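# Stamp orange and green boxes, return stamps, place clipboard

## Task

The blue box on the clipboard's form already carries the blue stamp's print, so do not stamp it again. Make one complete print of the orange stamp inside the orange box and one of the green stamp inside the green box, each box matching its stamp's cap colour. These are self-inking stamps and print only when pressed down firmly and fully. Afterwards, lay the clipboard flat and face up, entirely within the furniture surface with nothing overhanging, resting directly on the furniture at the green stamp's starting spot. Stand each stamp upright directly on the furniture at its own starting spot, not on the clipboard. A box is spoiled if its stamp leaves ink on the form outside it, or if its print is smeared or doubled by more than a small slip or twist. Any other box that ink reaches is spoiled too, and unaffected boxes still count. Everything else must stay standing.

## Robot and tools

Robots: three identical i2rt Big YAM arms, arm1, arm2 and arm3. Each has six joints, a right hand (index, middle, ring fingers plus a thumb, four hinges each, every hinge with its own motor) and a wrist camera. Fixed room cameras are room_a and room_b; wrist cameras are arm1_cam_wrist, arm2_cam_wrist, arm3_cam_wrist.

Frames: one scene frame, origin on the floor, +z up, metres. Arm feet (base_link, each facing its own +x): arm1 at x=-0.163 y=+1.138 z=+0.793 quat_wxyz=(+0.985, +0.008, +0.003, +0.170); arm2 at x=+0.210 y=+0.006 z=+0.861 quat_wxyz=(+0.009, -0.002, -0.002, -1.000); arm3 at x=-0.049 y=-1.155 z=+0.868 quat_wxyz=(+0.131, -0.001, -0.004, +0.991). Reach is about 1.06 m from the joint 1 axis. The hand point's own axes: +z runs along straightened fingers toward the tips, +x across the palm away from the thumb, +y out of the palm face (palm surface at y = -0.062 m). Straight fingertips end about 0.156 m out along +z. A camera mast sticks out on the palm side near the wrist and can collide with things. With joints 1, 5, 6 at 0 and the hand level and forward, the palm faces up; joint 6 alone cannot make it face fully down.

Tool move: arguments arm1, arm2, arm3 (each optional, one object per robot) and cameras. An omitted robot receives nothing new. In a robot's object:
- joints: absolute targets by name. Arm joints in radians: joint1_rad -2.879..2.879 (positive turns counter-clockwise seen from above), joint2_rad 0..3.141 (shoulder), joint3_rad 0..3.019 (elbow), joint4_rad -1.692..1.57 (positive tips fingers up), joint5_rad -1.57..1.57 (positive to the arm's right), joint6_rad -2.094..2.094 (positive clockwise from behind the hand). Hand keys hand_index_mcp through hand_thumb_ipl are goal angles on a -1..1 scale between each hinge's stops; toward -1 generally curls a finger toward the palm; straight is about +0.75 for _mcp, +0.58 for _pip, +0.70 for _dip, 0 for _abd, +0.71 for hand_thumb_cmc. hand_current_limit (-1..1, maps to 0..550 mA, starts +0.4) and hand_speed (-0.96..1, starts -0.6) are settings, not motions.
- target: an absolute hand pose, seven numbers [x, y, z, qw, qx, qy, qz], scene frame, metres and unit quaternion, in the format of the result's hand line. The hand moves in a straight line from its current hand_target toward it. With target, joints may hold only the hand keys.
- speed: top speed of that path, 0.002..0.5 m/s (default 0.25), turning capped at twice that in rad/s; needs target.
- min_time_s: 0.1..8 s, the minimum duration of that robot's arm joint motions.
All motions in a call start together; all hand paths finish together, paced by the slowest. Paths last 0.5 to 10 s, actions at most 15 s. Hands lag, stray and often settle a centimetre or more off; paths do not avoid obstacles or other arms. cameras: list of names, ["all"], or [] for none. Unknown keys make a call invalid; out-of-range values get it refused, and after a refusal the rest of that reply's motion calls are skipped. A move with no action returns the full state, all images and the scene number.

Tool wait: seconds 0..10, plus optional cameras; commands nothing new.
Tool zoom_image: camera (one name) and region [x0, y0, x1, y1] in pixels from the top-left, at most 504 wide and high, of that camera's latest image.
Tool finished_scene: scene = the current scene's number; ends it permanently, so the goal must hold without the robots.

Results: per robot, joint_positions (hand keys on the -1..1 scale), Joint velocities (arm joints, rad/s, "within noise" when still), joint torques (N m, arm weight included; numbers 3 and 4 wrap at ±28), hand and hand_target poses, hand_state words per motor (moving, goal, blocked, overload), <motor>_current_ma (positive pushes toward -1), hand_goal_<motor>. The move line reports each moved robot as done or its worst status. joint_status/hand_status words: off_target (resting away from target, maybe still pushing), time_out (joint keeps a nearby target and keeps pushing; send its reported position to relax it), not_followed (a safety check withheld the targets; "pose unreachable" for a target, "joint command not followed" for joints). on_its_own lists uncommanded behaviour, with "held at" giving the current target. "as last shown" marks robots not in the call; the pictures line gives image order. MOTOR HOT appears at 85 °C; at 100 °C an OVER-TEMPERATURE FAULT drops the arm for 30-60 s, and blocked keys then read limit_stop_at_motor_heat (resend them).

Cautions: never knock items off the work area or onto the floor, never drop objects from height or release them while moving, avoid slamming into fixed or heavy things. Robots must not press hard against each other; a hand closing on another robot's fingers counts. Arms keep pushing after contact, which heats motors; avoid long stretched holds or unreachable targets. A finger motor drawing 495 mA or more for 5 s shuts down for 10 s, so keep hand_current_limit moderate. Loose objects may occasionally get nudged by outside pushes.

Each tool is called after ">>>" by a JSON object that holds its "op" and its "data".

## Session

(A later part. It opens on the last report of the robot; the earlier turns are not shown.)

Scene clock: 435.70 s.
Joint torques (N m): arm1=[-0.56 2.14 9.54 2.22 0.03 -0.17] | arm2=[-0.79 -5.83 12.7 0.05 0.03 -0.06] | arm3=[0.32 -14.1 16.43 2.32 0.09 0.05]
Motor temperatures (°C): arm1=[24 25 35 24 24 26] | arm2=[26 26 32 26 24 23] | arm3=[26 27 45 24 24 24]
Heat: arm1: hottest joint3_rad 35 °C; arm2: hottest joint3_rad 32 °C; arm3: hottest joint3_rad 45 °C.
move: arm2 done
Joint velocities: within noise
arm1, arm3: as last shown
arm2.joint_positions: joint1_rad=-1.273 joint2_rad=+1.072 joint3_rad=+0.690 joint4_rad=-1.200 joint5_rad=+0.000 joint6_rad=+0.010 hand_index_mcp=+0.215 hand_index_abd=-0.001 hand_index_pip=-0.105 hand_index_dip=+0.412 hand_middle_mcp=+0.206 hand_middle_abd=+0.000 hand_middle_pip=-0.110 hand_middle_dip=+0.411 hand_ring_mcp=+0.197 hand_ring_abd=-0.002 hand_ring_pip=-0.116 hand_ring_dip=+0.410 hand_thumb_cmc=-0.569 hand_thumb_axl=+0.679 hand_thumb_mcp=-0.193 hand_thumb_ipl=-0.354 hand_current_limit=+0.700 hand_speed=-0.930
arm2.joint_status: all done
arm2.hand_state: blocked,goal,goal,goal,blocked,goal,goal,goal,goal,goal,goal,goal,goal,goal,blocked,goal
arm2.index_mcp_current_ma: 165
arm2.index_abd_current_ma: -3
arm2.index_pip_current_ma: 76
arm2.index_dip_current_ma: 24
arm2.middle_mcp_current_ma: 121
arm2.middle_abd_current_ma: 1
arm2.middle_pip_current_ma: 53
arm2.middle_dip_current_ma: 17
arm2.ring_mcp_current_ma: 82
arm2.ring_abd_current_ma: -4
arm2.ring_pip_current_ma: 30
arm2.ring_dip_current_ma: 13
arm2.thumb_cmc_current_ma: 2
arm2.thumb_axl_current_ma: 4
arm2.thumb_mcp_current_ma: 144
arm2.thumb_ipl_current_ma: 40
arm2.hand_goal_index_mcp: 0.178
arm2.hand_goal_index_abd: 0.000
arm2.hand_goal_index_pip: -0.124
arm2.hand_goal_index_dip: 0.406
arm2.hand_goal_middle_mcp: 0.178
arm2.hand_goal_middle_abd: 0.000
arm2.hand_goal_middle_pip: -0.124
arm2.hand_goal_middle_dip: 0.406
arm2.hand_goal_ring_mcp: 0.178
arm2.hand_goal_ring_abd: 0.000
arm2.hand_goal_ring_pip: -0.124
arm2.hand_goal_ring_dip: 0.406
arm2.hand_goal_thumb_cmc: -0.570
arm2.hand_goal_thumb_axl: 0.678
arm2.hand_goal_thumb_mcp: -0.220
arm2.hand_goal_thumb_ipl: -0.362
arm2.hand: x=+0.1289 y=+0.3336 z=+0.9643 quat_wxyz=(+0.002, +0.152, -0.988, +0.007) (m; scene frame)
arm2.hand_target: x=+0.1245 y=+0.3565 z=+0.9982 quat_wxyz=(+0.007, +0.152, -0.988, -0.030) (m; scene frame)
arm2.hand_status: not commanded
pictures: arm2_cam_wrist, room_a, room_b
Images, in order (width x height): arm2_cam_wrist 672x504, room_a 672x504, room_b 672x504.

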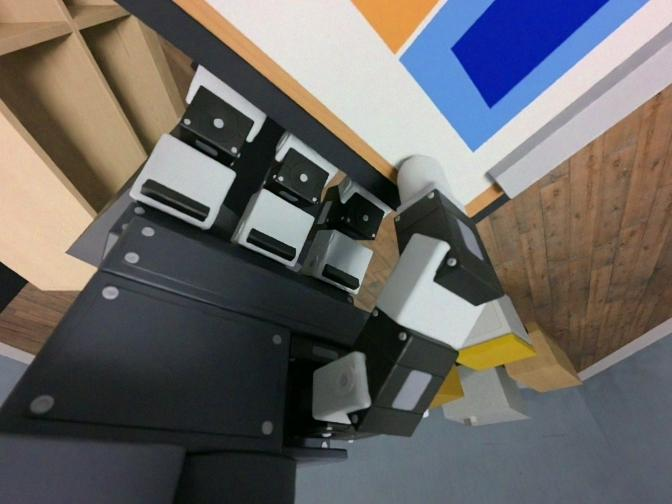

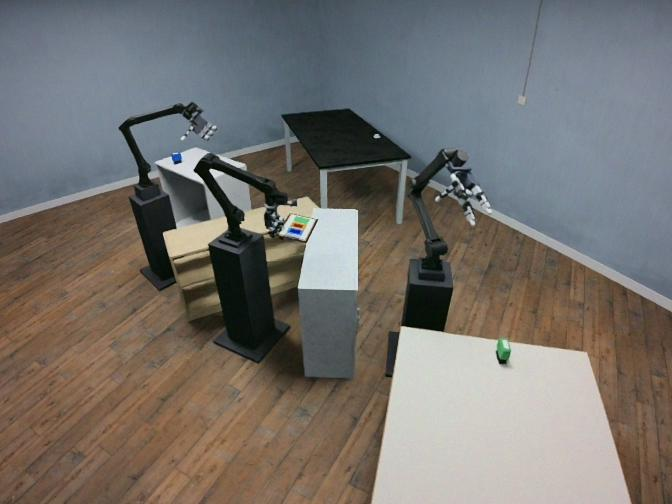

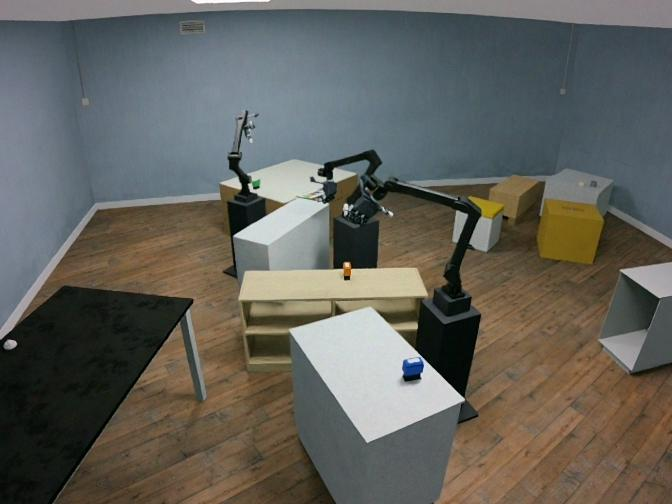

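>>> {"op": "move", "data": {"arm2": {"joints": {"joint2_rad": 1.602, "joint3_rad": 1.225, "joint4_rad": -1.130}, "min_time_s": 5}, "arm1": {"joints": {"hand_middle_mcp": 0.754, "hand_middle_pip": 0.577, "hand_middle_dip": 0.696, "hand_index_abd": 0.0, "hand_ring_abd": 0.0, "hand_thumb_cmc": -0.57, "hand_thumb_axl": 0.678, "hand_thumb_mcp": 0.1135, "hand_thumb_ipl": -0.4}}, "cameras": ["arm1_cam_wrist", "arm2_cam_wrist", "room_a"]}}

Scene clock: 441.40 s.
Joint torques (N m): arm1=[-0.56 2.08 9.66 2.32 0 -0.16] | arm2=[-0.73 -11.87 12.27 0.88 0.03 -0.06] | arm3=[0.38 -14.15 16.43 2.3 0.09 0.05]
Motor temperatures (°C): arm1=[24 25 35 24 24 26] | arm2=[26 26 33 26 24 23] | arm3=[26 27 45 24 24 24]
Heat: arm1: hottest joint3_rad 35 °C; arm2: hottest joint3_rad 33 °C; arm3: hottest joint3_rad 45 °C.
move: arm1 done; arm2 done
Joint velocities: within noise
arm1.joint_positions: joint1_rad=+0.489 joint2_rad=+0.629 joint3_rad=+1.427 joint4_rad=-1.426 joint5_rad=-0.106 joint6_rad=+1.194 hand_index_mcp=+0.754 hand_index_abd=+0.009 hand_index_pip=+0.577 hand_index_dip=+0.696 hand_middle_mcp=+0.753 hand_middle_abd=+0.001 hand_middle_pip=+0.577 hand_middle_dip=+0.696 hand_ring_mcp=+0.754 hand_ring_abd=+0.001 hand_ring_pip=+0.577 hand_ring_dip=+0.696 hand_thumb_cmc=-0.554 hand_thumb_axl=+0.677 hand_thumb_mcp=+0.114 hand_thumb_ipl=-0.398 hand_current_limit=+0.700 hand_speed=-0.880
arm1.joint_status: all done
arm1.hand_state: goal,goal,goal,goal,goal,goal,goal,goal,goal,goal,goal,goal,goal,goal,goal,goal
arm1.index_mcp_current_ma: 0
arm1.index_abd_current_ma: 8
arm1.index_pip_current_ma: 0
arm1.index_dip_current_ma: 0
arm1.middle_mcp_current_ma: 0
arm1.middle_abd_current_ma: 0
arm1.middle_pip_current_ma: -1
arm1.middle_dip_current_ma: 0
arm1.ring_mcp_current_ma: 0
arm1.ring_abd_current_ma: 0
arm1.ring_pip_current_ma: 0
arm1.ring_dip_current_ma: 0
arm1.thumb_cmc_current_ma: 22
arm1.thumb_axl_current_ma: 0
arm1.thumb_mcp_current_ma: 0
arm1.thumb_ipl_current_ma: 1
arm1.hand_goal_index_mcp: 0.754
arm1.hand_goal_index_abd: 0.000
arm1.hand_goal_index_pip: 0.576
arm1.hand_goal_index_dip: 0.696
arm1.hand_goal_middle_mcp: 0.754
arm1.hand_goal_middle_abd: 0.000
arm1.hand_goal_middle_pip: 0.578
arm1.hand_goal_middle_dip: 0.696
arm1.hand_goal_ring_mcp: 0.754
arm1.hand_goal_ring_abd: 0.000
arm1.hand_goal_ring_pip: 0.576
arm1.hand_goal_ring_dip: 0.696
arm1.hand_goal_thumb_cmc: -0.570
arm1.hand_goal_thumb_axl: 0.678
arm1.hand_goal_thumb_mcp: 0.114
arm1.hand_goal_thumb_ipl: -0.400
arm1.hand: x=+0.0504 y=+1.2573 z=+1.3325 quat_wxyz=(-0.155, +0.719, +0.521, +0.432) (m; scene frame)
arm1.hand_target: x=+0.0476 y=+1.2580 z=+1.3424 quat_wxyz=(-0.160, +0.712, +0.523, +0.441) (m; scene frame)
arm1.hand_status: not commanded
arm2.joint_positions: joint1_rad=-1.273 joint2_rad=+1.602 joint3_rad=+1.163 joint4_rad=-1.148 joint5_rad=+0.000 joint6_rad=+0.010 hand_index_mcp=+0.215 hand_index_abd=-0.001 hand_index_pip=-0.105 hand_index_dip=+0.412 hand_middle_mcp=+0.206 hand_middle_abd=+0.000 hand_middle_pip=-0.110 hand_middle_dip=+0.411 hand_ring_mcp=+0.197 hand_ring_abd=-0.002 hand_ring_pip=-0.116 hand_ring_dip=+0.410 hand_thumb_cmc=-0.569 hand_thumb_axl=+0.679 hand_thumb_mcp=-0.193 hand_thumb_ipl=-0.354 hand_current_limit=+0.700 hand_speed=-0.930
arm2.joint_status: all done
arm2.hand_state: blocked,goal,goal,goal,blocked,goal,goal,goal,goal,goal,goal,goal,goal,goal,blocked,goal
arm2.index_mcp_current_ma: 168
arm2.index_abd_current_ma: -3
arm2.index_pip_current_ma: 77
arm2.index_dip_current_ma: 24
arm2.middle_mcp_current_ma: 122
arm2.middle_abd_current_ma: 1
arm2.middle_pip_current_ma: 54
arm2.middle_dip_current_ma: 17
arm2.ring_mcp_current_ma: 82
arm2.ring_abd_current_ma: -4
arm2.ring_pip_current_ma: 30
arm2.ring_dip_current_ma: 13
arm2.thumb_cmc_current_ma: 2
arm2.thumb_axl_current_ma: 4
arm2.thumb_mcp_current_ma: 144
arm2.thumb_ipl_current_ma: 40
arm2.hand_goal_index_mcp: 0.178
arm2.hand_goal_index_abd: 0.000
arm2.hand_goal_index_pip: -0.124
arm2.hand_goal_index_dip: 0.406
arm2.hand_goal_middle_mcp: 0.178
arm2.hand_goal_middle_abd: 0.000
arm2.hand_goal_middle_pip: -0.124
arm2.hand_goal_middle_dip: 0.406
arm2.hand_goal_ring_mcp: 0.178
arm2.hand_goal_ring_abd: 0.000
arm2.hand_goal_ring_pip: -0.124
arm2.hand_goal_ring_dip: 0.406
arm2.hand_goal_thumb_cmc: -0.570
arm2.hand_goal_thumb_axl: 0.678
arm2.hand_goal_thumb_mcp: -0.220
arm2.hand_goal_thumb_ipl: -0.362
arm2.hand: x=+0.0696 y=+0.5153 z=+0.9546 quat_wxyz=(+0.001, +0.152, -0.988, +0.010) (m; scene frame)
arm2.hand_target: x=+0.0650 y=+0.5445 z=+0.9834 quat_wxyz=(+0.007, +0.152, -0.988, -0.030) (m; scene frame)
arm2.hand_status: not commanded
arm3: as last shown
pictures: arm1_cam_wrist, arm2_cam_wrist, room_a
Images, in order (width x height): arm1_cam_wrist 672x504, arm2_cam_wrist 672x504, room_a 672x504.

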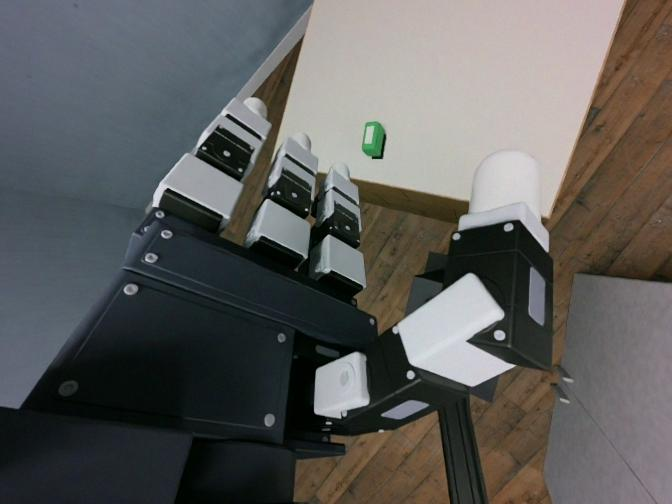

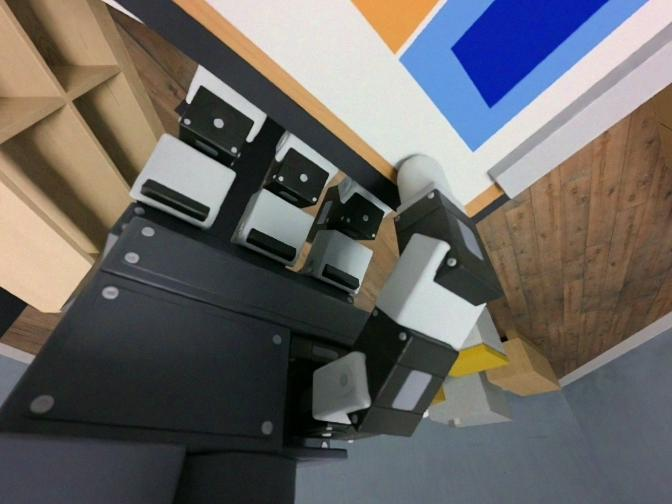

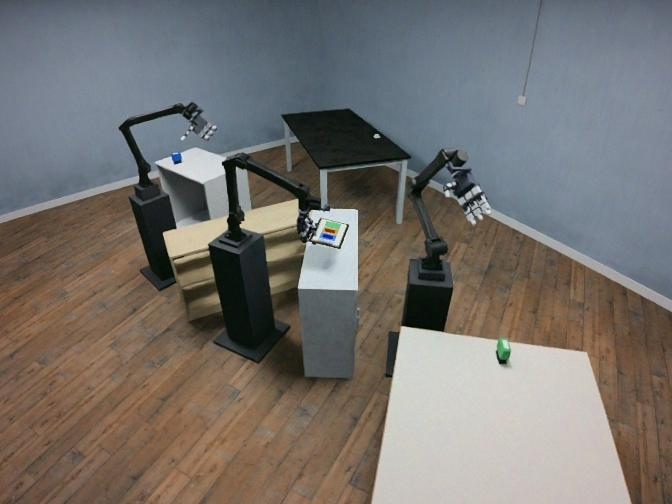

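>>> {"op": "move", "data": {"arm1": {"joints": {"joint1_rad": -1.587, "joint5_rad": 0.0, "joint6_rad": 0.016}, "min_time_s": 5}, "cameras": ["room_a", "room_b"]}}

>>> {"op": "move", "data": {"arm1": {"joints": {"joint2_rad": 1.450, "joint3_rad": 1.54, "joint4_rad": -1.643}, "min_time_s": 5}, "cameras": ["arm1_cam_wrist", "arm2_cam_wrist", "room_a", "room_b"]}}

Scene clock: 448.20 s.
Joint torques (N m): arm1=[-2.43 1.67 9.81 2.36 0.11 -0.25] | arm2=[-0.67 -11.87 12.3 0.87 0.03 -0.05] | arm3=[0.38 -14.15 16.43 2.33 0.09 0.06]
Motor temperatures (°C): arm1=[24 25 35 24 24 26] | arm2=[26 26 34 26 24 23] | arm3=[26 27 45 24 24 24]
Heat: arm1: hottest joint3_rad 35 °C; arm2: hottest joint3_rad 34 °C; arm3: hottest joint3_rad 45 °C.
move: arm1 done
Joint velocities: within noise
arm1.joint_positions: joint1_rad=-1.577 joint2_rad=+0.629 joint3_rad=+1.427 joint4_rad=-1.426 joint5_rad=-0.002 joint6_rad=+0.034 hand_index_mcp=+0.759 hand_index_abd=+0.003 hand_index_pip=+0.577 hand_index_dip=+0.696 hand_middle_mcp=+0.759 hand_middle_abd=+0.001 hand_middle_pip=+0.577 hand_middle_dip=+0.696 hand_ring_mcp=+0.758 hand_ring_abd=+0.001 hand_ring_pip=+0.577 hand_ring_dip=+0.696 hand_thumb_cmc=-0.566 hand_thumb_axl=+0.677 hand_thumb_mcp=+0.112 hand_thumb_ipl=-0.399 hand_current_limit=+0.700 hand_speed=-0.880
arm1.joint_status: all done
arm1.hand_state: goal,goal,goal,goal,goal,goal,goal,goal,goal,goal,goal,goal,goal,goal,goal,goal
arm1.index_mcp_current_ma: 4
arm1.index_abd_current_ma: 2
arm1.index_pip_current_ma: 0
arm1.index_dip_current_ma: 0
arm1.middle_mcp_current_ma: 4
arm1.middle_abd_current_ma: 0
arm1.middle_pip_current_ma: 0
arm1.middle_dip_current_ma: 0
arm1.ring_mcp_current_ma: 4
arm1.ring_abd_current_ma: 0
arm1.ring_pip_current_ma: 0
arm1.ring_dip_current_ma: 0
arm1.thumb_cmc_current_ma: 3
arm1.thumb_axl_current_ma: 0
arm1.thumb_mcp_current_ma: -1
arm1.thumb_ipl_current_ma: 1
arm1.hand_goal_index_mcp: 0.754
arm1.hand_goal_index_abd: 0.000
arm1.hand_goal_index_pip: 0.576
arm1.hand_goal_index_dip: 0.696
arm1.hand_goal_middle_mcp: 0.754
arm1.hand_goal_middle_abd: 0.000
arm1.hand_goal_middle_pip: 0.578
arm1.hand_goal_middle_dip: 0.696
arm1.hand_goal_ring_mcp: 0.754
arm1.hand_goal_ring_abd: 0.000
arm1.hand_goal_ring_pip: 0.576
arm1.hand_goal_ring_dip: 0.696
arm1.hand_goal_thumb_cmc: -0.570
arm1.hand_goal_thumb_axl: 0.678
arm1.hand_goal_thumb_mcp: 0.114
arm1.hand_goal_thumb_ipl: -0.400
arm1.hand: x=-0.0934 y=+0.8636 z=+1.3926 quat_wxyz=(+0.439, +0.884, +0.135, +0.082) (m; scene frame)
arm1.hand_target: x=-0.0958 y=+0.8664 z=+1.4038 quat_wxyz=(+0.451, +0.879, +0.138, +0.076) (m; scene frame)
arm1.hand_status: not commanded
arm2: as last shown
arm3.joint_positions: joint1_rad=-0.661 joint2_rad=+1.359 joint3_rad=+1.551 joint4_rad=-1.019 joint5_rad=-0.001 joint6_rad=+1.030 hand_index_mcp=+1.000 hand_index_abd=+0.003 hand_index_pip=-1.000 hand_index_dip=+0.699 hand_middle_mcp=+1.000 hand_middle_abd=+0.002 hand_middle_pip=-0.998 hand_middle_dip=+0.698 hand_ring_mcp=+1.000 hand_ring_abd=+0.000 hand_ring_pip=-0.995 hand_ring_dip=+0.698 hand_thumb_cmc=+0.715 hand_thumb_axl=+0.677 hand_thumb_mcp=+0.223 hand_thumb_ipl=+0.168 hand_current_limit=+0.800 hand_speed=-0.800
arm3.joint_status: not commanded
arm3.hand_state: goal,goal,goal,goal,goal,goal,goal,goal,goal,goal,goal,goal,goal,goal,goal,goal
arm3.index_mcp_current_ma: -1
arm3.index_abd_current_ma: 5
arm3.index_pip_current_ma: 0
arm3.index_dip_current_ma: 5
arm3.middle_mcp_current_ma: 0
arm3.middle_abd_current_ma: 3
arm3.middle_pip_current_ma: 4
arm3.middle_dip_current_ma: 4
arm3.ring_mcp_current_ma: 0
arm3.ring_abd_current_ma: 0
arm3.ring_pip_current_ma: 11
arm3.ring_dip_current_ma: 5
arm3.thumb_cmc_current_ma: 1
arm3.thumb_axl_current_ma: -1
arm3.thumb_mcp_current_ma: -9
arm3.thumb_ipl_current_ma: -1
arm3.hand_goal_index_mcp: 1.000
arm3.hand_goal_index_abd: 0.000
arm3.hand_goal_index_pip: -1.000
arm3.hand_goal_index_dip: 0.696
arm3.hand_goal_middle_mcp: 1.000
arm3.hand_goal_middle_abd: 0.000
arm3.hand_goal_middle_pip: -1.000
arm3.hand_goal_middle_dip: 0.696
arm3.hand_goal_ring_mcp: 1.000
arm3.hand_goal_ring_abd: 0.000
arm3.hand_goal_ring_pip: -1.000
arm3.hand_goal_ring_dip: 0.696
arm3.hand_goal_thumb_cmc: 0.714
arm3.hand_goal_thumb_axl: 0.678
arm3.hand_goal_thumb_mcp: 0.226
arm3.hand_goal_thumb_ipl: 0.168
arm3.hand: x=-0.3254 y=-0.6529 z=+1.2925 quat_wxyz=(-0.269, +0.176, +0.914, +0.246) (m; scene frame)
arm3.hand_target: x=-0.3295 y=-0.6478 z=+1.3228 quat_wxyz=(-0.294, +0.178, +0.901, +0.266) (m; scene frame)
arm3.hand_status: not commanded
pictures: room_a, room_b
Images, in order (width x height): room_a 672x504, room_b 672x504.

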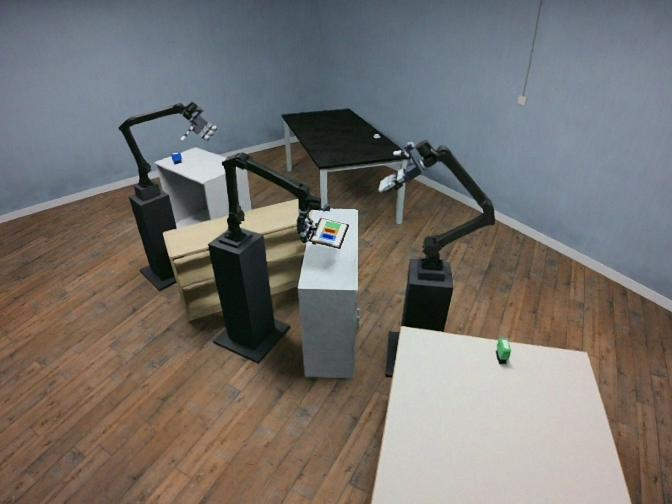

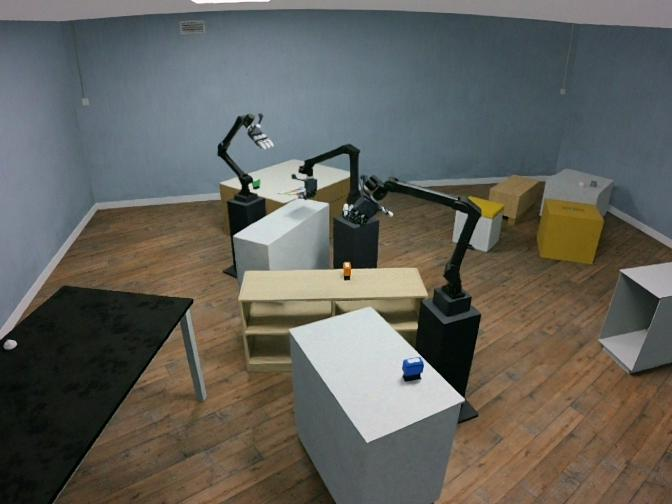

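Scene clock: 453.57 s.
Joint torques (N m): arm1=[-2.43 -7.53 13.29 -0.14 0.12 -0.22] | arm2=[-0.73 -11.87 12.29 0.87 0.03 -0.06] | arm3=[0.38 -14.15 16.42 2.32 0.09 0.05]
Motor temperatures (°C): arm1=[24 25 35 24 24 26] | arm2=[26 26 34 26 24 23] | arm3=[26 27 45 24 24 24]
Heat: arm1: hottest joint3_rad 35 °C; arm2: hottest joint3_rad 34 °C; arm3: hottest joint3_rad 45 °C.
move: arm1 done
Joint velocities: within noise
arm1.joint_positions: joint1_rad=-1.577 joint2_rad=+1.435 joint3_rad=+1.493 joint4_rad=-1.635 joint5_rad=-0.002 joint6_rad=+0.034 hand_index_mcp=+0.755 hand_index_abd=+0.003 hand_index_pip=+0.577 hand_index_dip=+0.696 hand_middle_mcp=+0.755 hand_middle_abd=+0.001 hand_middle_pip=+0.577 hand_middle_dip=+0.696 hand_ring_mcp=+0.755 hand_ring_abd=+0.001 hand_ring_pip=+0.577 hand_ring_dip=+0.696 hand_thumb_cmc=-0.567 hand_thumb_axl=+0.677 hand_thumb_mcp=+0.112 hand_thumb_ipl=-0.399 hand_current_limit=+0.700 hand_speed=-0.880
arm1.joint_status: all done
arm1.hand_state: goal,goal,goal,goal,goal,goal,goal,goal,goal,goal,goal,goal,goal,goal,goal,goal
arm1.index_mcp_current_ma: 0
arm1.index_abd_current_ma: 1
arm1.index_pip_current_ma: 0
arm1.index_dip_current_ma: 0
arm1.middle_mcp_current_ma: 0
arm1.middle_abd_current_ma: 0
arm1.middle_pip_current_ma: 0
arm1.middle_dip_current_ma: 0
arm1.ring_mcp_current_ma: 0
arm1.ring_abd_current_ma: 0
arm1.ring_pip_current_ma: 0
arm1.ring_dip_current_ma: 0
arm1.thumb_cmc_current_ma: 2
arm1.thumb_axl_current_ma: 0
arm1.thumb_mcp_current_ma: -2
arm1.thumb_ipl_current_ma: 1
arm1.hand_goal_index_mcp: 0.754
arm1.hand_goal_index_abd: 0.000
arm1.hand_goal_index_pip: 0.576
arm1.hand_goal_index_dip: 0.696
arm1.hand_goal_middle_mcp: 0.754
arm1.hand_goal_middle_abd: 0.000
arm1.hand_goal_middle_pip: 0.578
arm1.hand_goal_middle_dip: 0.696
arm1.hand_goal_ring_mcp: 0.754
arm1.hand_goal_ring_abd: 0.000
arm1.hand_goal_ring_pip: 0.576
arm1.hand_goal_ring_dip: 0.696
arm1.hand_goal_thumb_cmc: -0.570
arm1.hand_goal_thumb_axl: 0.678
arm1.hand_goal_thumb_mcp: 0.114
arm1.hand_goal_thumb_ipl: -0.400
arm1.hand: x=-0.0202 y=+0.6514 z=+1.0738 quat_wxyz=(-0.011, +0.989, +0.150, -0.003) (m; scene frame)
arm1.hand_target: x=-0.0201 y=+0.6396 z=+1.0877 quat_wxyz=(+0.001, +0.988, +0.154, -0.001) (m; scene frame)
arm1.hand_status: not commanded
arm2, arm3: as last shown
pictures: arm1_cam_wrist, arm2_cam_wrist, room_a, room_b
Images, in order (width x height): arm1_cam_wrist 672x504, arm2_cam_wrist 672x504, room_a 672x504, room_b 672x504.

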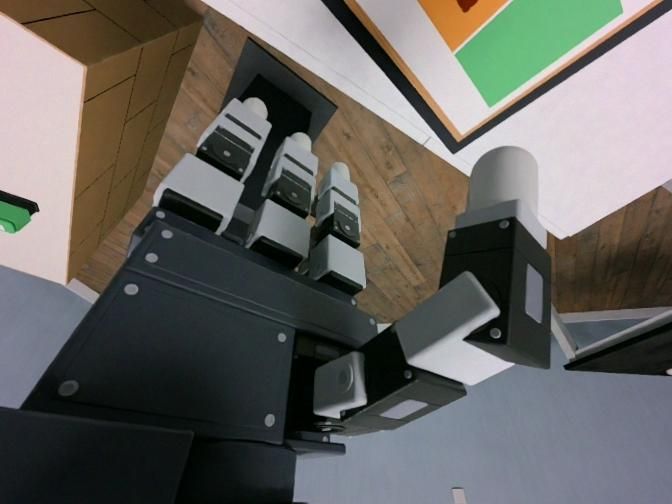

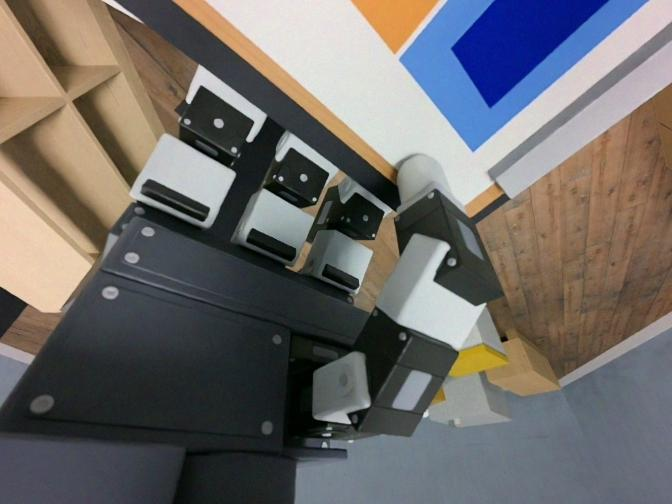

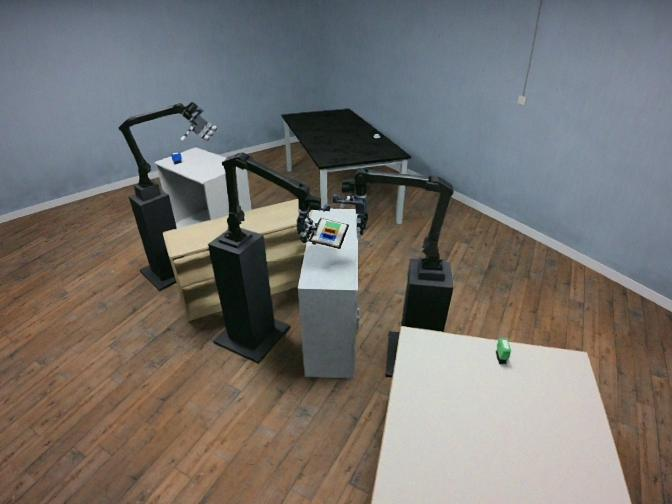

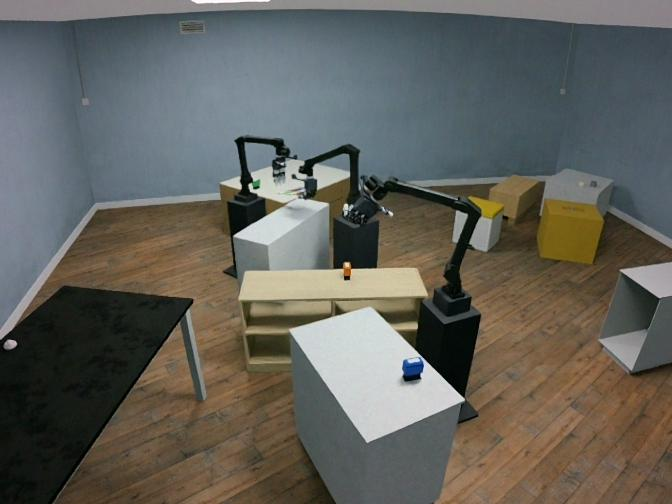

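>>> {"op": "zoom_image", "data": {"camera": "arm2_cam_wrist", "region": [360, 120, 560, 270]}}

>>> {"op": "zoom_image", "data": {"camera": "arm1_cam_wrist", "region": [300, 0, 672, 280]}}

Scaled by 2.520 from the camera's 672x504 image, which has a finer 960x720 frame.

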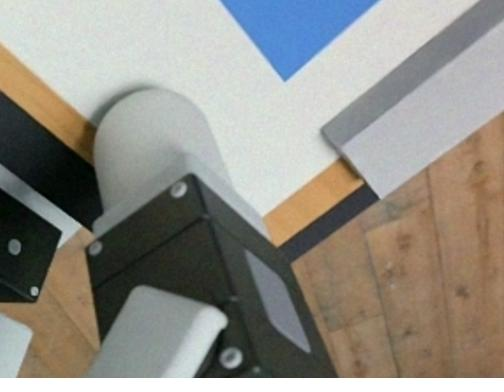

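Scaled by 1.355 from the camera's 672x504 image, which has a finer 960x720 frame.

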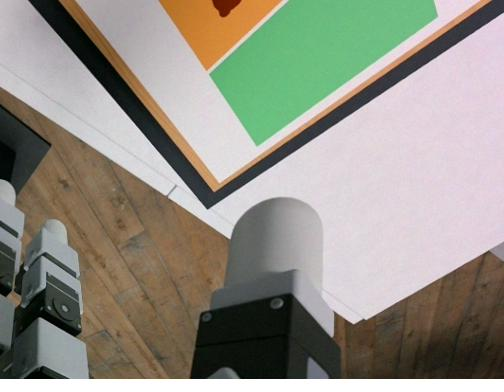

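>>> {"op": "move", "data": {"arm1": {"joints": {"joint1_rad": -1.5335, "joint6_rad": 0.0775, "joint2_rad": 1.50, "joint3_rad": 1.36, "joint4_rad": -1.44, "hand_thumb_mcp": 0.26, "hand_thumb_ipl": -0.362}, "min_time_s": 4}, "cameras": ["arm1_cam_wrist", "room_b"]}}

Scene clock: 461.47 s.
Joint torques (N m): arm1=[-0.5 -8.12 8.65 0.72 0.13 0.11] | arm2=[-0.73 -11.87 12.3 0.85 0.03 -0.05] | arm3=[0.32 -14.15 16.43 2.32 0.09 0.06]
Motor temperatures (°C): arm1=[24 25 36 24 24 26] | arm2=[26 26 35 26 24 23] | arm3=[26 27 45 24 24 24]
Heat: arm1: hottest joint3_rad 36 °C; arm2: hottest joint3_rad 35 °C; arm3: hottest joint3_rad 45 °C.
move: arm1 done
Joint velocities: within noise
arm1.joint_positions: joint1_rad=-1.547 joint2_rad=+1.479 joint3_rad=+1.364 joint4_rad=-1.450 joint5_rad=-0.002 joint6_rad=+0.060 hand_index_mcp=+0.755 hand_index_abd=+0.003 hand_index_pip=+0.577 hand_index_dip=+0.696 hand_middle_mcp=+0.755 hand_middle_abd=+0.001 hand_middle_pip=+0.577 hand_middle_dip=+0.696 hand_ring_mcp=+0.755 hand_ring_abd=+0.001 hand_ring_pip=+0.577 hand_ring_dip=+0.696 hand_thumb_cmc=-0.567 hand_thumb_axl=+0.677 hand_thumb_mcp=+0.248 hand_thumb_ipl=-0.365 hand_current_limit=+0.700 hand_speed=-0.880
arm1.joint_status: all done
arm1.hand_state: goal,goal,goal,goal,goal,goal,goal,goal,goal,goal,goal,goal,goal,goal,goal,goal
arm1.index_mcp_current_ma: 0
arm1.index_abd_current_ma: 1
arm1.index_pip_current_ma: 0
arm1.index_dip_current_ma: 0
arm1.middle_mcp_current_ma: 0
arm1.middle_abd_current_ma: 0
arm1.middle_pip_current_ma: 0
arm1.middle_dip_current_ma: 0
arm1.ring_mcp_current_ma: 0
arm1.ring_abd_current_ma: 0
arm1.ring_pip_current_ma: 0
arm1.ring_dip_current_ma: 0
arm1.thumb_cmc_current_ma: 2
arm1.thumb_axl_current_ma: 0
arm1.thumb_mcp_current_ma: -19
arm1.thumb_ipl_current_ma: -4
arm1.hand_goal_index_mcp: 0.754
arm1.hand_goal_index_abd: 0.000
arm1.hand_goal_index_pip: 0.576
arm1.hand_goal_index_dip: 0.696
arm1.hand_goal_middle_mcp: 0.754
arm1.hand_goal_middle_abd: 0.000
arm1.hand_goal_middle_pip: 0.578
arm1.hand_goal_middle_dip: 0.696
arm1.hand_goal_ring_mcp: 0.754
arm1.hand_goal_ring_abd: 0.000
arm1.hand_goal_ring_pip: 0.576
arm1.hand_goal_ring_dip: 0.696
arm1.hand_goal_thumb_cmc: -0.570
arm1.hand_goal_thumb_axl: 0.678
arm1.hand_goal_thumb_mcp: 0.260
arm1.hand_goal_thumb_ipl: -0.362
arm1.hand: x=-0.0018 y=+0.6399 z=+1.0078 quat_wxyz=(-0.005, +0.988, +0.153, -0.001) (m; scene frame)
arm1.hand_target: x=+0.0038 y=+0.6393 z=+0.9958 quat_wxyz=(-0.012, +0.989, +0.150, -0.004) (m; scene frame)
arm1.hand_status: not commanded
arm2, arm3: as last shown
pictures: arm1_cam_wrist, room_b
Images, in order (width x height): arm1_cam_wrist 672x504, room_b 672x504.

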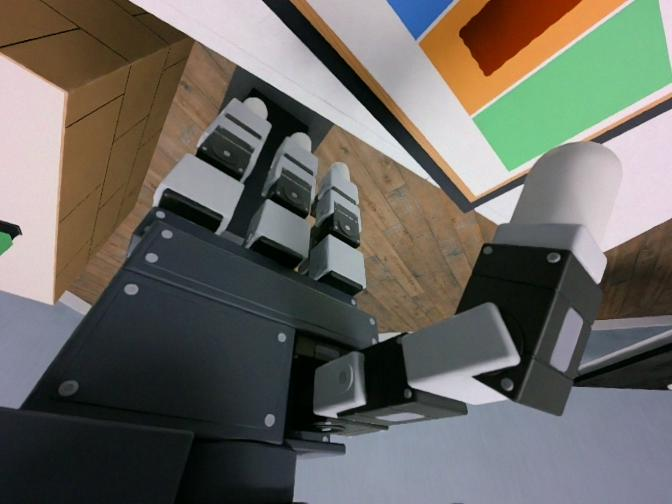

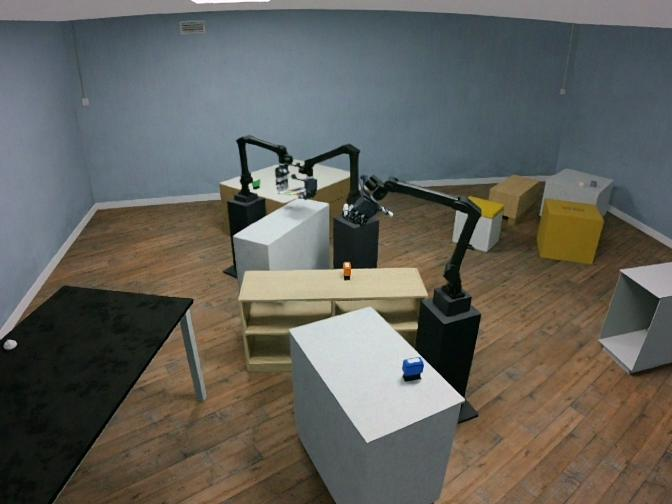

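>>> {"op": "move", "data": {"arm1": {"joints": {"joint2_rad": 1.563, "joint3_rad": 1.222, "joint4_rad": -1.236}, "min_time_s": 3}, "cameras": ["arm1_cam_wrist", "room_b"]}}

Scene clock: 465.00 s.
Joint torques (N m): arm1=[-0.44 -8.64 8.29 0.69 0.12 0.1] | arm2=[-0.67 -11.81 12.29 0.88 0.03 -0.05] | arm3=[0.38 -14.1 16.43 2.3 0.09 0.05]
Motor temperatures (°C): arm1=[24 25 36 24 24 26] | arm2=[26 27 35 26 24 23] | arm3=[26 27 45 24 24 24]
Heat: arm1: hottest joint3_rad 36 °C; arm2: hottest joint3_rad 35 °C; arm3: hottest joint3_rad 45 °C.
move: arm1 done
Joint velocities: within noise
arm1.joint_positions: joint1_rad=-1.547 joint2_rad=+1.541 joint3_rad=+1.226 joint4_rad=-1.245 joint5_rad=-0.002 joint6_rad=+0.060 hand_index_mcp=+0.755 hand_index_abd=+0.003 hand_index_pip=+0.577 hand_index_dip=+0.696 hand_middle_mcp=+0.755 hand_middle_abd=+0.001 hand_middle_pip=+0.577 hand_middle_dip=+0.696 hand_ring_mcp=+0.755 hand_ring_abd=+0.001 hand_ring_pip=+0.577 hand_ring_dip=+0.696 hand_thumb_cmc=-0.567 hand_thumb_axl=+0.677 hand_thumb_mcp=+0.249 hand_thumb_ipl=-0.365 hand_current_limit=+0.700 hand_speed=-0.880
arm1.joint_status: all done
arm1.hand_state: goal,goal,goal,goal,goal,goal,goal,goal,goal,goal,goal,goal,goal,goal,goal,goal
arm1.index_mcp_current_ma: 0
arm1.index_abd_current_ma: 1
arm1.index_pip_current_ma: 0
arm1.index_dip_current_ma: 0
arm1.middle_mcp_current_ma: 0
arm1.middle_abd_current_ma: 0
arm1.middle_pip_current_ma: 0
arm1.middle_dip_current_ma: 0
arm1.ring_mcp_current_ma: 0
arm1.ring_abd_current_ma: 0
arm1.ring_pip_current_ma: 0
arm1.ring_dip_current_ma: 0
arm1.thumb_cmc_current_ma: 2
arm1.thumb_axl_current_ma: 0
arm1.thumb_mcp_current_ma: -19
arm1.thumb_ipl_current_ma: -4
arm1.hand_goal_index_mcp: 0.754
arm1.hand_goal_index_abd: 0.000
arm1.hand_goal_index_pip: 0.576
arm1.hand_goal_index_dip: 0.696
arm1.hand_goal_middle_mcp: 0.754
arm1.hand_goal_middle_abd: 0.000
arm1.hand_goal_middle_pip: 0.578
arm1.hand_goal_middle_dip: 0.696
arm1.hand_goal_ring_mcp: 0.754
arm1.hand_goal_ring_abd: 0.000
arm1.hand_goal_ring_pip: 0.576
arm1.hand_goal_ring_dip: 0.696
arm1.hand_goal_thumb_cmc: -0.570
arm1.hand_goal_thumb_axl: 0.678
arm1.hand_goal_thumb_mcp: 0.260
arm1.hand_goal_thumb_ipl: -0.362
arm1.hand: x=+0.0007 y=+0.6329 z=+0.9306 quat_wxyz=(-0.003, +0.988, +0.153, -0.001) (m; scene frame)
arm1.hand_target: x=+0.0057 y=+0.6341 z=+0.9185 quat_wxyz=(-0.010, +0.989, +0.150, -0.003) (m; scene frame)
arm1.hand_status: not commanded
arm2, arm3: as last shown
pictures: arm1_cam_wrist, room_b
Images, in order (width x height): arm1_cam_wrist 672x504, room_b 672x504.

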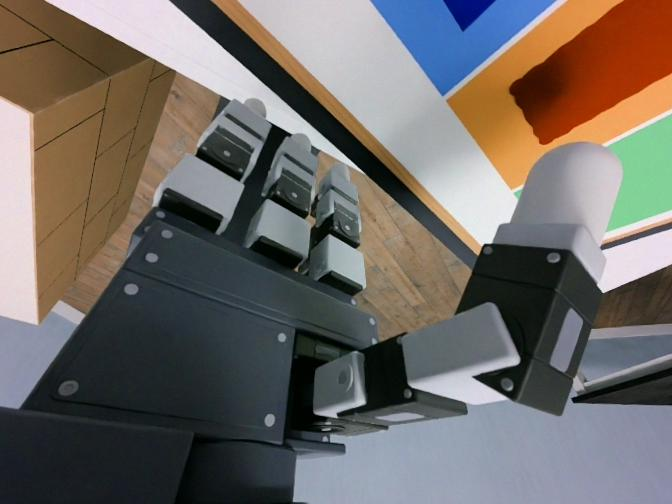

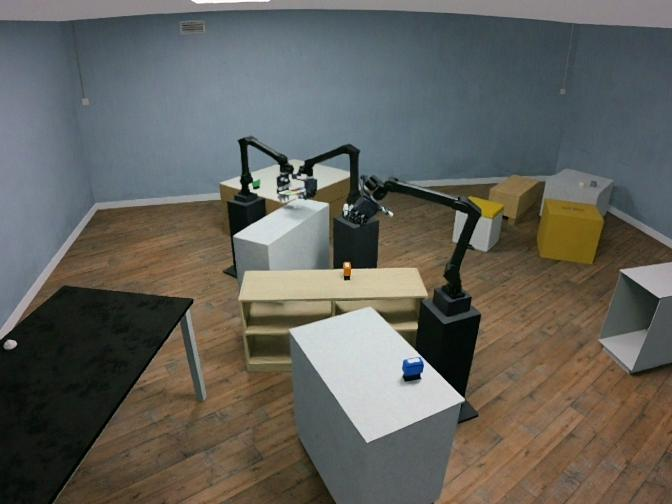

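>>> {"op": "move", "data": {"arm1": {"joints": {"hand_index_mcp": 0.178, "hand_middle_mcp": 0.178, "hand_ring_mcp": 0.178, "hand_index_pip": -0.124, "hand_middle_pip": -0.124, "hand_ring_pip": -0.124, "hand_index_dip": 0.406, "hand_middle_dip": 0.406, "hand_ring_dip": 0.406, "hand_speed": -0.85}}, "cameras": ["arm1_cam_wrist", "arm2_cam_wrist"]}}

Scene clock: 467.10 s.
Joint torques (N m): arm1=[-0.44 -8.64 8.42 0.85 0.14 0.1] | arm2=[-0.73 -11.81 12.3 0.87 0.03 -0.05] | arm3=[0.38 -14.15 16.43 2.32 0.09 0.05]
Motor temperatures (°C): arm1=[24 26 36 24 24 26] | arm2=[26 27 35 26 24 23] | arm3=[26 27 45 24 24 24]
Heat: arm1: hottest joint3_rad 36 °C; arm2: hottest joint3_rad 35 °C; arm3: hottest joint3_rad 45 °C.
move: arm1 done
Joint velocities: within noise
arm1.joint_positions: joint1_rad=-1.547 joint2_rad=+1.541 joint3_rad=+1.226 joint4_rad=-1.245 joint5_rad=-0.002 joint6_rad=+0.060 hand_index_mcp=+0.194 hand_index_abd=+0.003 hand_index_pip=-0.117 hand_index_dip=+0.410 hand_middle_mcp=+0.193 hand_middle_abd=+0.001 hand_middle_pip=-0.116 hand_middle_dip=+0.410 hand_ring_mcp=+0.193 hand_ring_abd=+0.001 hand_ring_pip=-0.116 hand_ring_dip=+0.410 hand_thumb_cmc=-0.567 hand_thumb_axl=+0.677 hand_thumb_mcp=+0.249 hand_thumb_ipl=-0.365 hand_current_limit=+0.700 hand_speed=-0.850
arm1.joint_status: all done
arm1.hand_state: goal,goal,goal,goal,goal,goal,goal,goal,goal,goal,goal,goal,goal,goal,goal,goal
arm1.index_mcp_current_ma: 22
arm1.index_abd_current_ma: 1
arm1.index_pip_current_ma: 7
arm1.index_dip_current_ma: 3
arm1.middle_mcp_current_ma: 21
arm1.middle_abd_current_ma: 0
arm1.middle_pip_current_ma: 8
arm1.middle_dip_current_ma: 3
arm1.ring_mcp_current_ma: 21
arm1.ring_abd_current_ma: 0
arm1.ring_pip_current_ma: 7
arm1.ring_dip_current_ma: 3
arm1.thumb_cmc_current_ma: 2
arm1.thumb_axl_current_ma: 0
arm1.thumb_mcp_current_ma: -19
arm1.thumb_ipl_current_ma: -4
arm1.hand_goal_index_mcp: 0.178
arm1.hand_goal_index_abd: 0.000
arm1.hand_goal_index_pip: -0.124
arm1.hand_goal_index_dip: 0.406
arm1.hand_goal_middle_mcp: 0.178
arm1.hand_goal_middle_abd: 0.000
arm1.hand_goal_middle_pip: -0.124
arm1.hand_goal_middle_dip: 0.406
arm1.hand_goal_ring_mcp: 0.178
arm1.hand_goal_ring_abd: 0.000
arm1.hand_goal_ring_pip: -0.124
arm1.hand_goal_ring_dip: 0.406
arm1.hand_goal_thumb_cmc: -0.570
arm1.hand_goal_thumb_axl: 0.678
arm1.hand_goal_thumb_mcp: 0.260
arm1.hand_goal_thumb_ipl: -0.362
arm1.hand: x=+0.0007 y=+0.6329 z=+0.9306 quat_wxyz=(-0.003, +0.988, +0.153, -0.001) (m; scene frame)
arm1.hand_target: x=+0.0057 y=+0.6341 z=+0.9185 quat_wxyz=(-0.010, +0.989, +0.150, -0.003) (m; scene frame)
arm1.hand_status: not commanded
arm2, arm3: as last shown
pictures: arm1_cam_wrist, arm2_cam_wrist
Images, in order (width x height): arm1_cam_wrist 672x504, arm2_cam_wrist 672x504.

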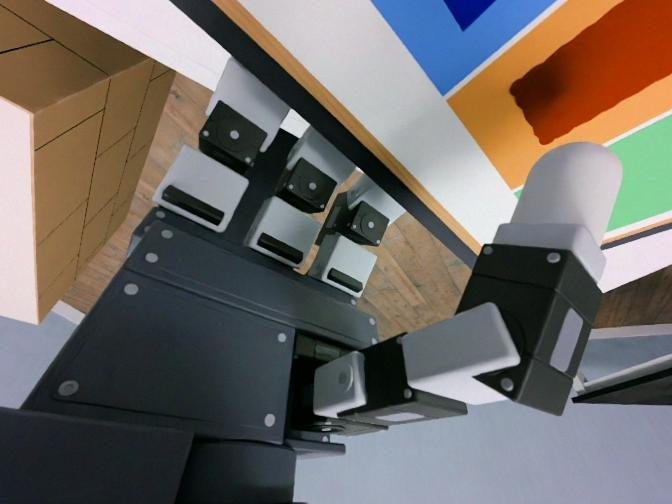

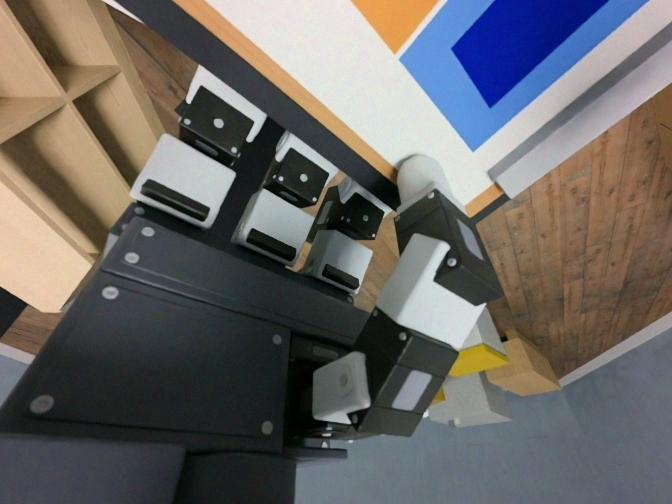

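>>> {"op": "move", "data": {"arm1": {"joints": {"joint3_rad": 1.285, "joint4_rad": -1.270}, "min_time_s": 2}}}

>>> {"op": "move", "data": {"arm1": {"joints": {"joint3_rad": 1.295, "joint4_rad": -1.275}, "min_time_s": 1}}}

Scene clock: 469.83 s.
Joint torques (N m): arm1=[-0.38 -8.76 12.89 0.03 0.14 0.1] | arm2=[-0.73 -11.81 12.29 0.88 0.03 -0.05] | arm3=[0.38 -14.15 16.43 2.3 0.09 0.05]
Motor temperatures (°C): arm1=[24 26 36 23 24 26] | arm2=[26 27 36 26 24 23] | arm3=[26 27 45 24 24 24]
Heat: arm1: hottest joint3_rad 36 °C; arm2: hottest joint3_rad 36 °C; arm3: hottest joint3_rad 45 °C.
move: arm1 done
Joint velocities: within noise
arm1.joint_positions: joint1_rad=-1.547 joint2_rad=+1.541 joint3_rad=+1.239 joint4_rad=-1.262 joint5_rad=-0.002 joint6_rad=+0.060 hand_index_mcp=+0.194 hand_index_abd=+0.003 hand_index_pip=-0.117 hand_index_dip=+0.410 hand_middle_mcp=+0.193 hand_middle_abd=+0.001 hand_middle_pip=-0.116 hand_middle_dip=+0.410 hand_ring_mcp=+0.193 hand_ring_abd=+0.001 hand_ring_pip=-0.116 hand_ring_dip=+0.410 hand_thumb_cmc=-0.567 hand_thumb_axl=+0.677 hand_thumb_mcp=+0.249 hand_thumb_ipl=-0.365 hand_current_limit=+0.700 hand_speed=-0.850
arm1.joint_status: all done
arm1.hand_state: goal,goal,goal,goal,goal,goal,goal,goal,goal,goal,goal,goal,goal,goal,goal,goal
arm1.index_mcp_current_ma: 22
arm1.index_abd_current_ma: 1
arm1.index_pip_current_ma: 7
arm1.index_dip_current_ma: 3
arm1.middle_mcp_current_ma: 21
arm1.middle_abd_current_ma: 0
arm1.middle_pip_current_ma: 8
arm1.middle_dip_current_ma: 3
arm1.ring_mcp_current_ma: 21
arm1.ring_abd_current_ma: 0
arm1.ring_pip_current_ma: 7
arm1.ring_dip_current_ma: 3
arm1.thumb_cmc_current_ma: 2
arm1.thumb_axl_current_ma: 0
arm1.thumb_mcp_current_ma: -19
arm1.thumb_ipl_current_ma: -4
arm1.hand_goal_index_mcp: 0.178
arm1.hand_goal_index_abd: 0.000
arm1.hand_goal_index_pip: -0.124
arm1.hand_goal_index_dip: 0.406
arm1.hand_goal_middle_mcp: 0.178
arm1.hand_goal_middle_abd: 0.000
arm1.hand_goal_middle_pip: -0.124
arm1.hand_goal_middle_dip: 0.406
arm1.hand_goal_ring_mcp: 0.178
arm1.hand_goal_ring_abd: 0.000
arm1.hand_goal_ring_pip: -0.124
arm1.hand_goal_ring_dip: 0.406
arm1.hand_goal_thumb_cmc: -0.570
arm1.hand_goal_thumb_axl: 0.678
arm1.hand_goal_thumb_mcp: 0.260
arm1.hand_goal_thumb_ipl: -0.362
arm1.hand: x=+0.0009 y=+0.6323 z=+0.9349 quat_wxyz=(-0.004, +0.988, +0.153, -0.001) (m; scene frame)
arm1.hand_target: x=+0.0112 y=+0.6206 z=+0.9434 quat_wxyz=(+0.003, +0.989, +0.150, +0.000) (m; scene frame)
arm1.hand_status: not commanded
arm2, arm3: as last shown
pictures: none

Scene clock: 471.13 s.
Joint torques (N m): arm1=[-0.44 -8.7 13.33 0.14 0.13 0.1] | arm2=[-0.73 -11.87 12.27 0.88 0.03 -0.05] | arm3=[0.38 -14.15 16.43 2.33 0.09 0.06]
Motor temperatures (°C): arm1=[24 26 36 23 24 26] | arm2=[26 27 36 26 24 23] | arm3=[26 27 45 24 24 24]
Heat: arm1: hottest joint3_rad 36 °C; arm2: hottest joint3_rad 36 °C; arm3: hottest joint3_rad 45 °C.
move: arm1 done
Joint velocities: within noise
arm1.joint_positions: joint1_rad=-1.547 joint2_rad=+1.541 joint3_rad=+1.245 joint4_rad=-1.269 joint5_rad=-0.002 joint6_rad=+0.060 hand_index_mcp=+0.194 hand_index_abd=+0.003 hand_index_pip=-0.117 hand_index_dip=+0.410 hand_middle_mcp=+0.193 hand_middle_abd=+0.001 hand_middle_pip=-0.116 hand_middle_dip=+0.410 hand_ring_mcp=+0.193 hand_ring_abd=+0.001 hand_ring_pip=-0.116 hand_ring_dip=+0.410 hand_thumb_cmc=-0.567 hand_thumb_axl=+0.677 hand_thumb_mcp=+0.249 hand_thumb_ipl=-0.365 hand_current_limit=+0.700 hand_speed=-0.850
arm1.joint_status: all done
arm1.hand_state: goal,goal,goal,goal,goal,goal,goal,goal,goal,goal,goal,goal,goal,goal,goal,goal
arm1.index_mcp_current_ma: 22
arm1.index_abd_current_ma: 1
arm1.index_pip_current_ma: 7
arm1.index_dip_current_ma: 3
arm1.middle_mcp_current_ma: 21
arm1.middle_abd_current_ma: 0
arm1.middle_pip_current_ma: 8
arm1.middle_dip_current_ma: 3
arm1.ring_mcp_current_ma: 21
arm1.ring_abd_current_ma: 0
arm1.ring_pip_current_ma: 7
arm1.ring_dip_current_ma: 3
arm1.thumb_cmc_current_ma: 2
arm1.thumb_axl_current_ma: 0
arm1.thumb_mcp_current_ma: -19
arm1.thumb_ipl_current_ma: -4
arm1.hand_goal_index_mcp: 0.178
arm1.hand_goal_index_abd: 0.000
arm1.hand_goal_index_pip: -0.124
arm1.hand_goal_index_dip: 0.406
arm1.hand_goal_middle_mcp: 0.178
arm1.hand_goal_middle_abd: 0.000
arm1.hand_goal_middle_pip: -0.124
arm1.hand_goal_middle_dip: 0.406
arm1.hand_goal_ring_mcp: 0.178
arm1.hand_goal_ring_abd: 0.000
arm1.hand_goal_ring_pip: -0.124
arm1.hand_goal_ring_dip: 0.406
arm1.hand_goal_thumb_cmc: -0.570
arm1.hand_goal_thumb_axl: 0.678
arm1.hand_goal_thumb_mcp: 0.260
arm1.hand_goal_thumb_ipl: -0.362
arm1.hand: x=+0.0010 y=+0.6321 z=+0.9367 quat_wxyz=(-0.005, +0.988, +0.153, -0.001) (m; scene frame)
arm1.hand_target: x=+0.0120 y=+0.6183 z=+0.9476 quat_wxyz=(+0.006, +0.989, +0.150, +0.000) (m; scene frame)
arm1.hand_status: not commanded
arm2, arm3: as last shown
arm2.joint_positions: joint1_rad=-1.273 joint2_rad=+1.602 joint3_rad=+1.163 joint4_rad=-1.148 joint5_rad=+0.000 joint6_rad=+0.010 hand_index_mcp=+0.215 hand_index_abd=-0.001 hand_index_pip=-0.105 hand_index_dip=+0.412 hand_middle_mcp=+0.206 hand_middle_abd=+0.000 hand_middle_pip=-0.110 hand_middle_dip=+0.411 hand_ring_mcp=+0.197 hand_ring_abd=-0.002 hand_ring_pip=-0.116 hand_ring_dip=+0.410 hand_thumb_cmc=-0.569 hand_thumb_axl=+0.679 hand_thumb_mcp=-0.194 hand_thumb_ipl=-0.354 hand_current_limit=+0.700 hand_speed=-0.930
arm2.thumb_mcp_current_ma: 141
pictures: none


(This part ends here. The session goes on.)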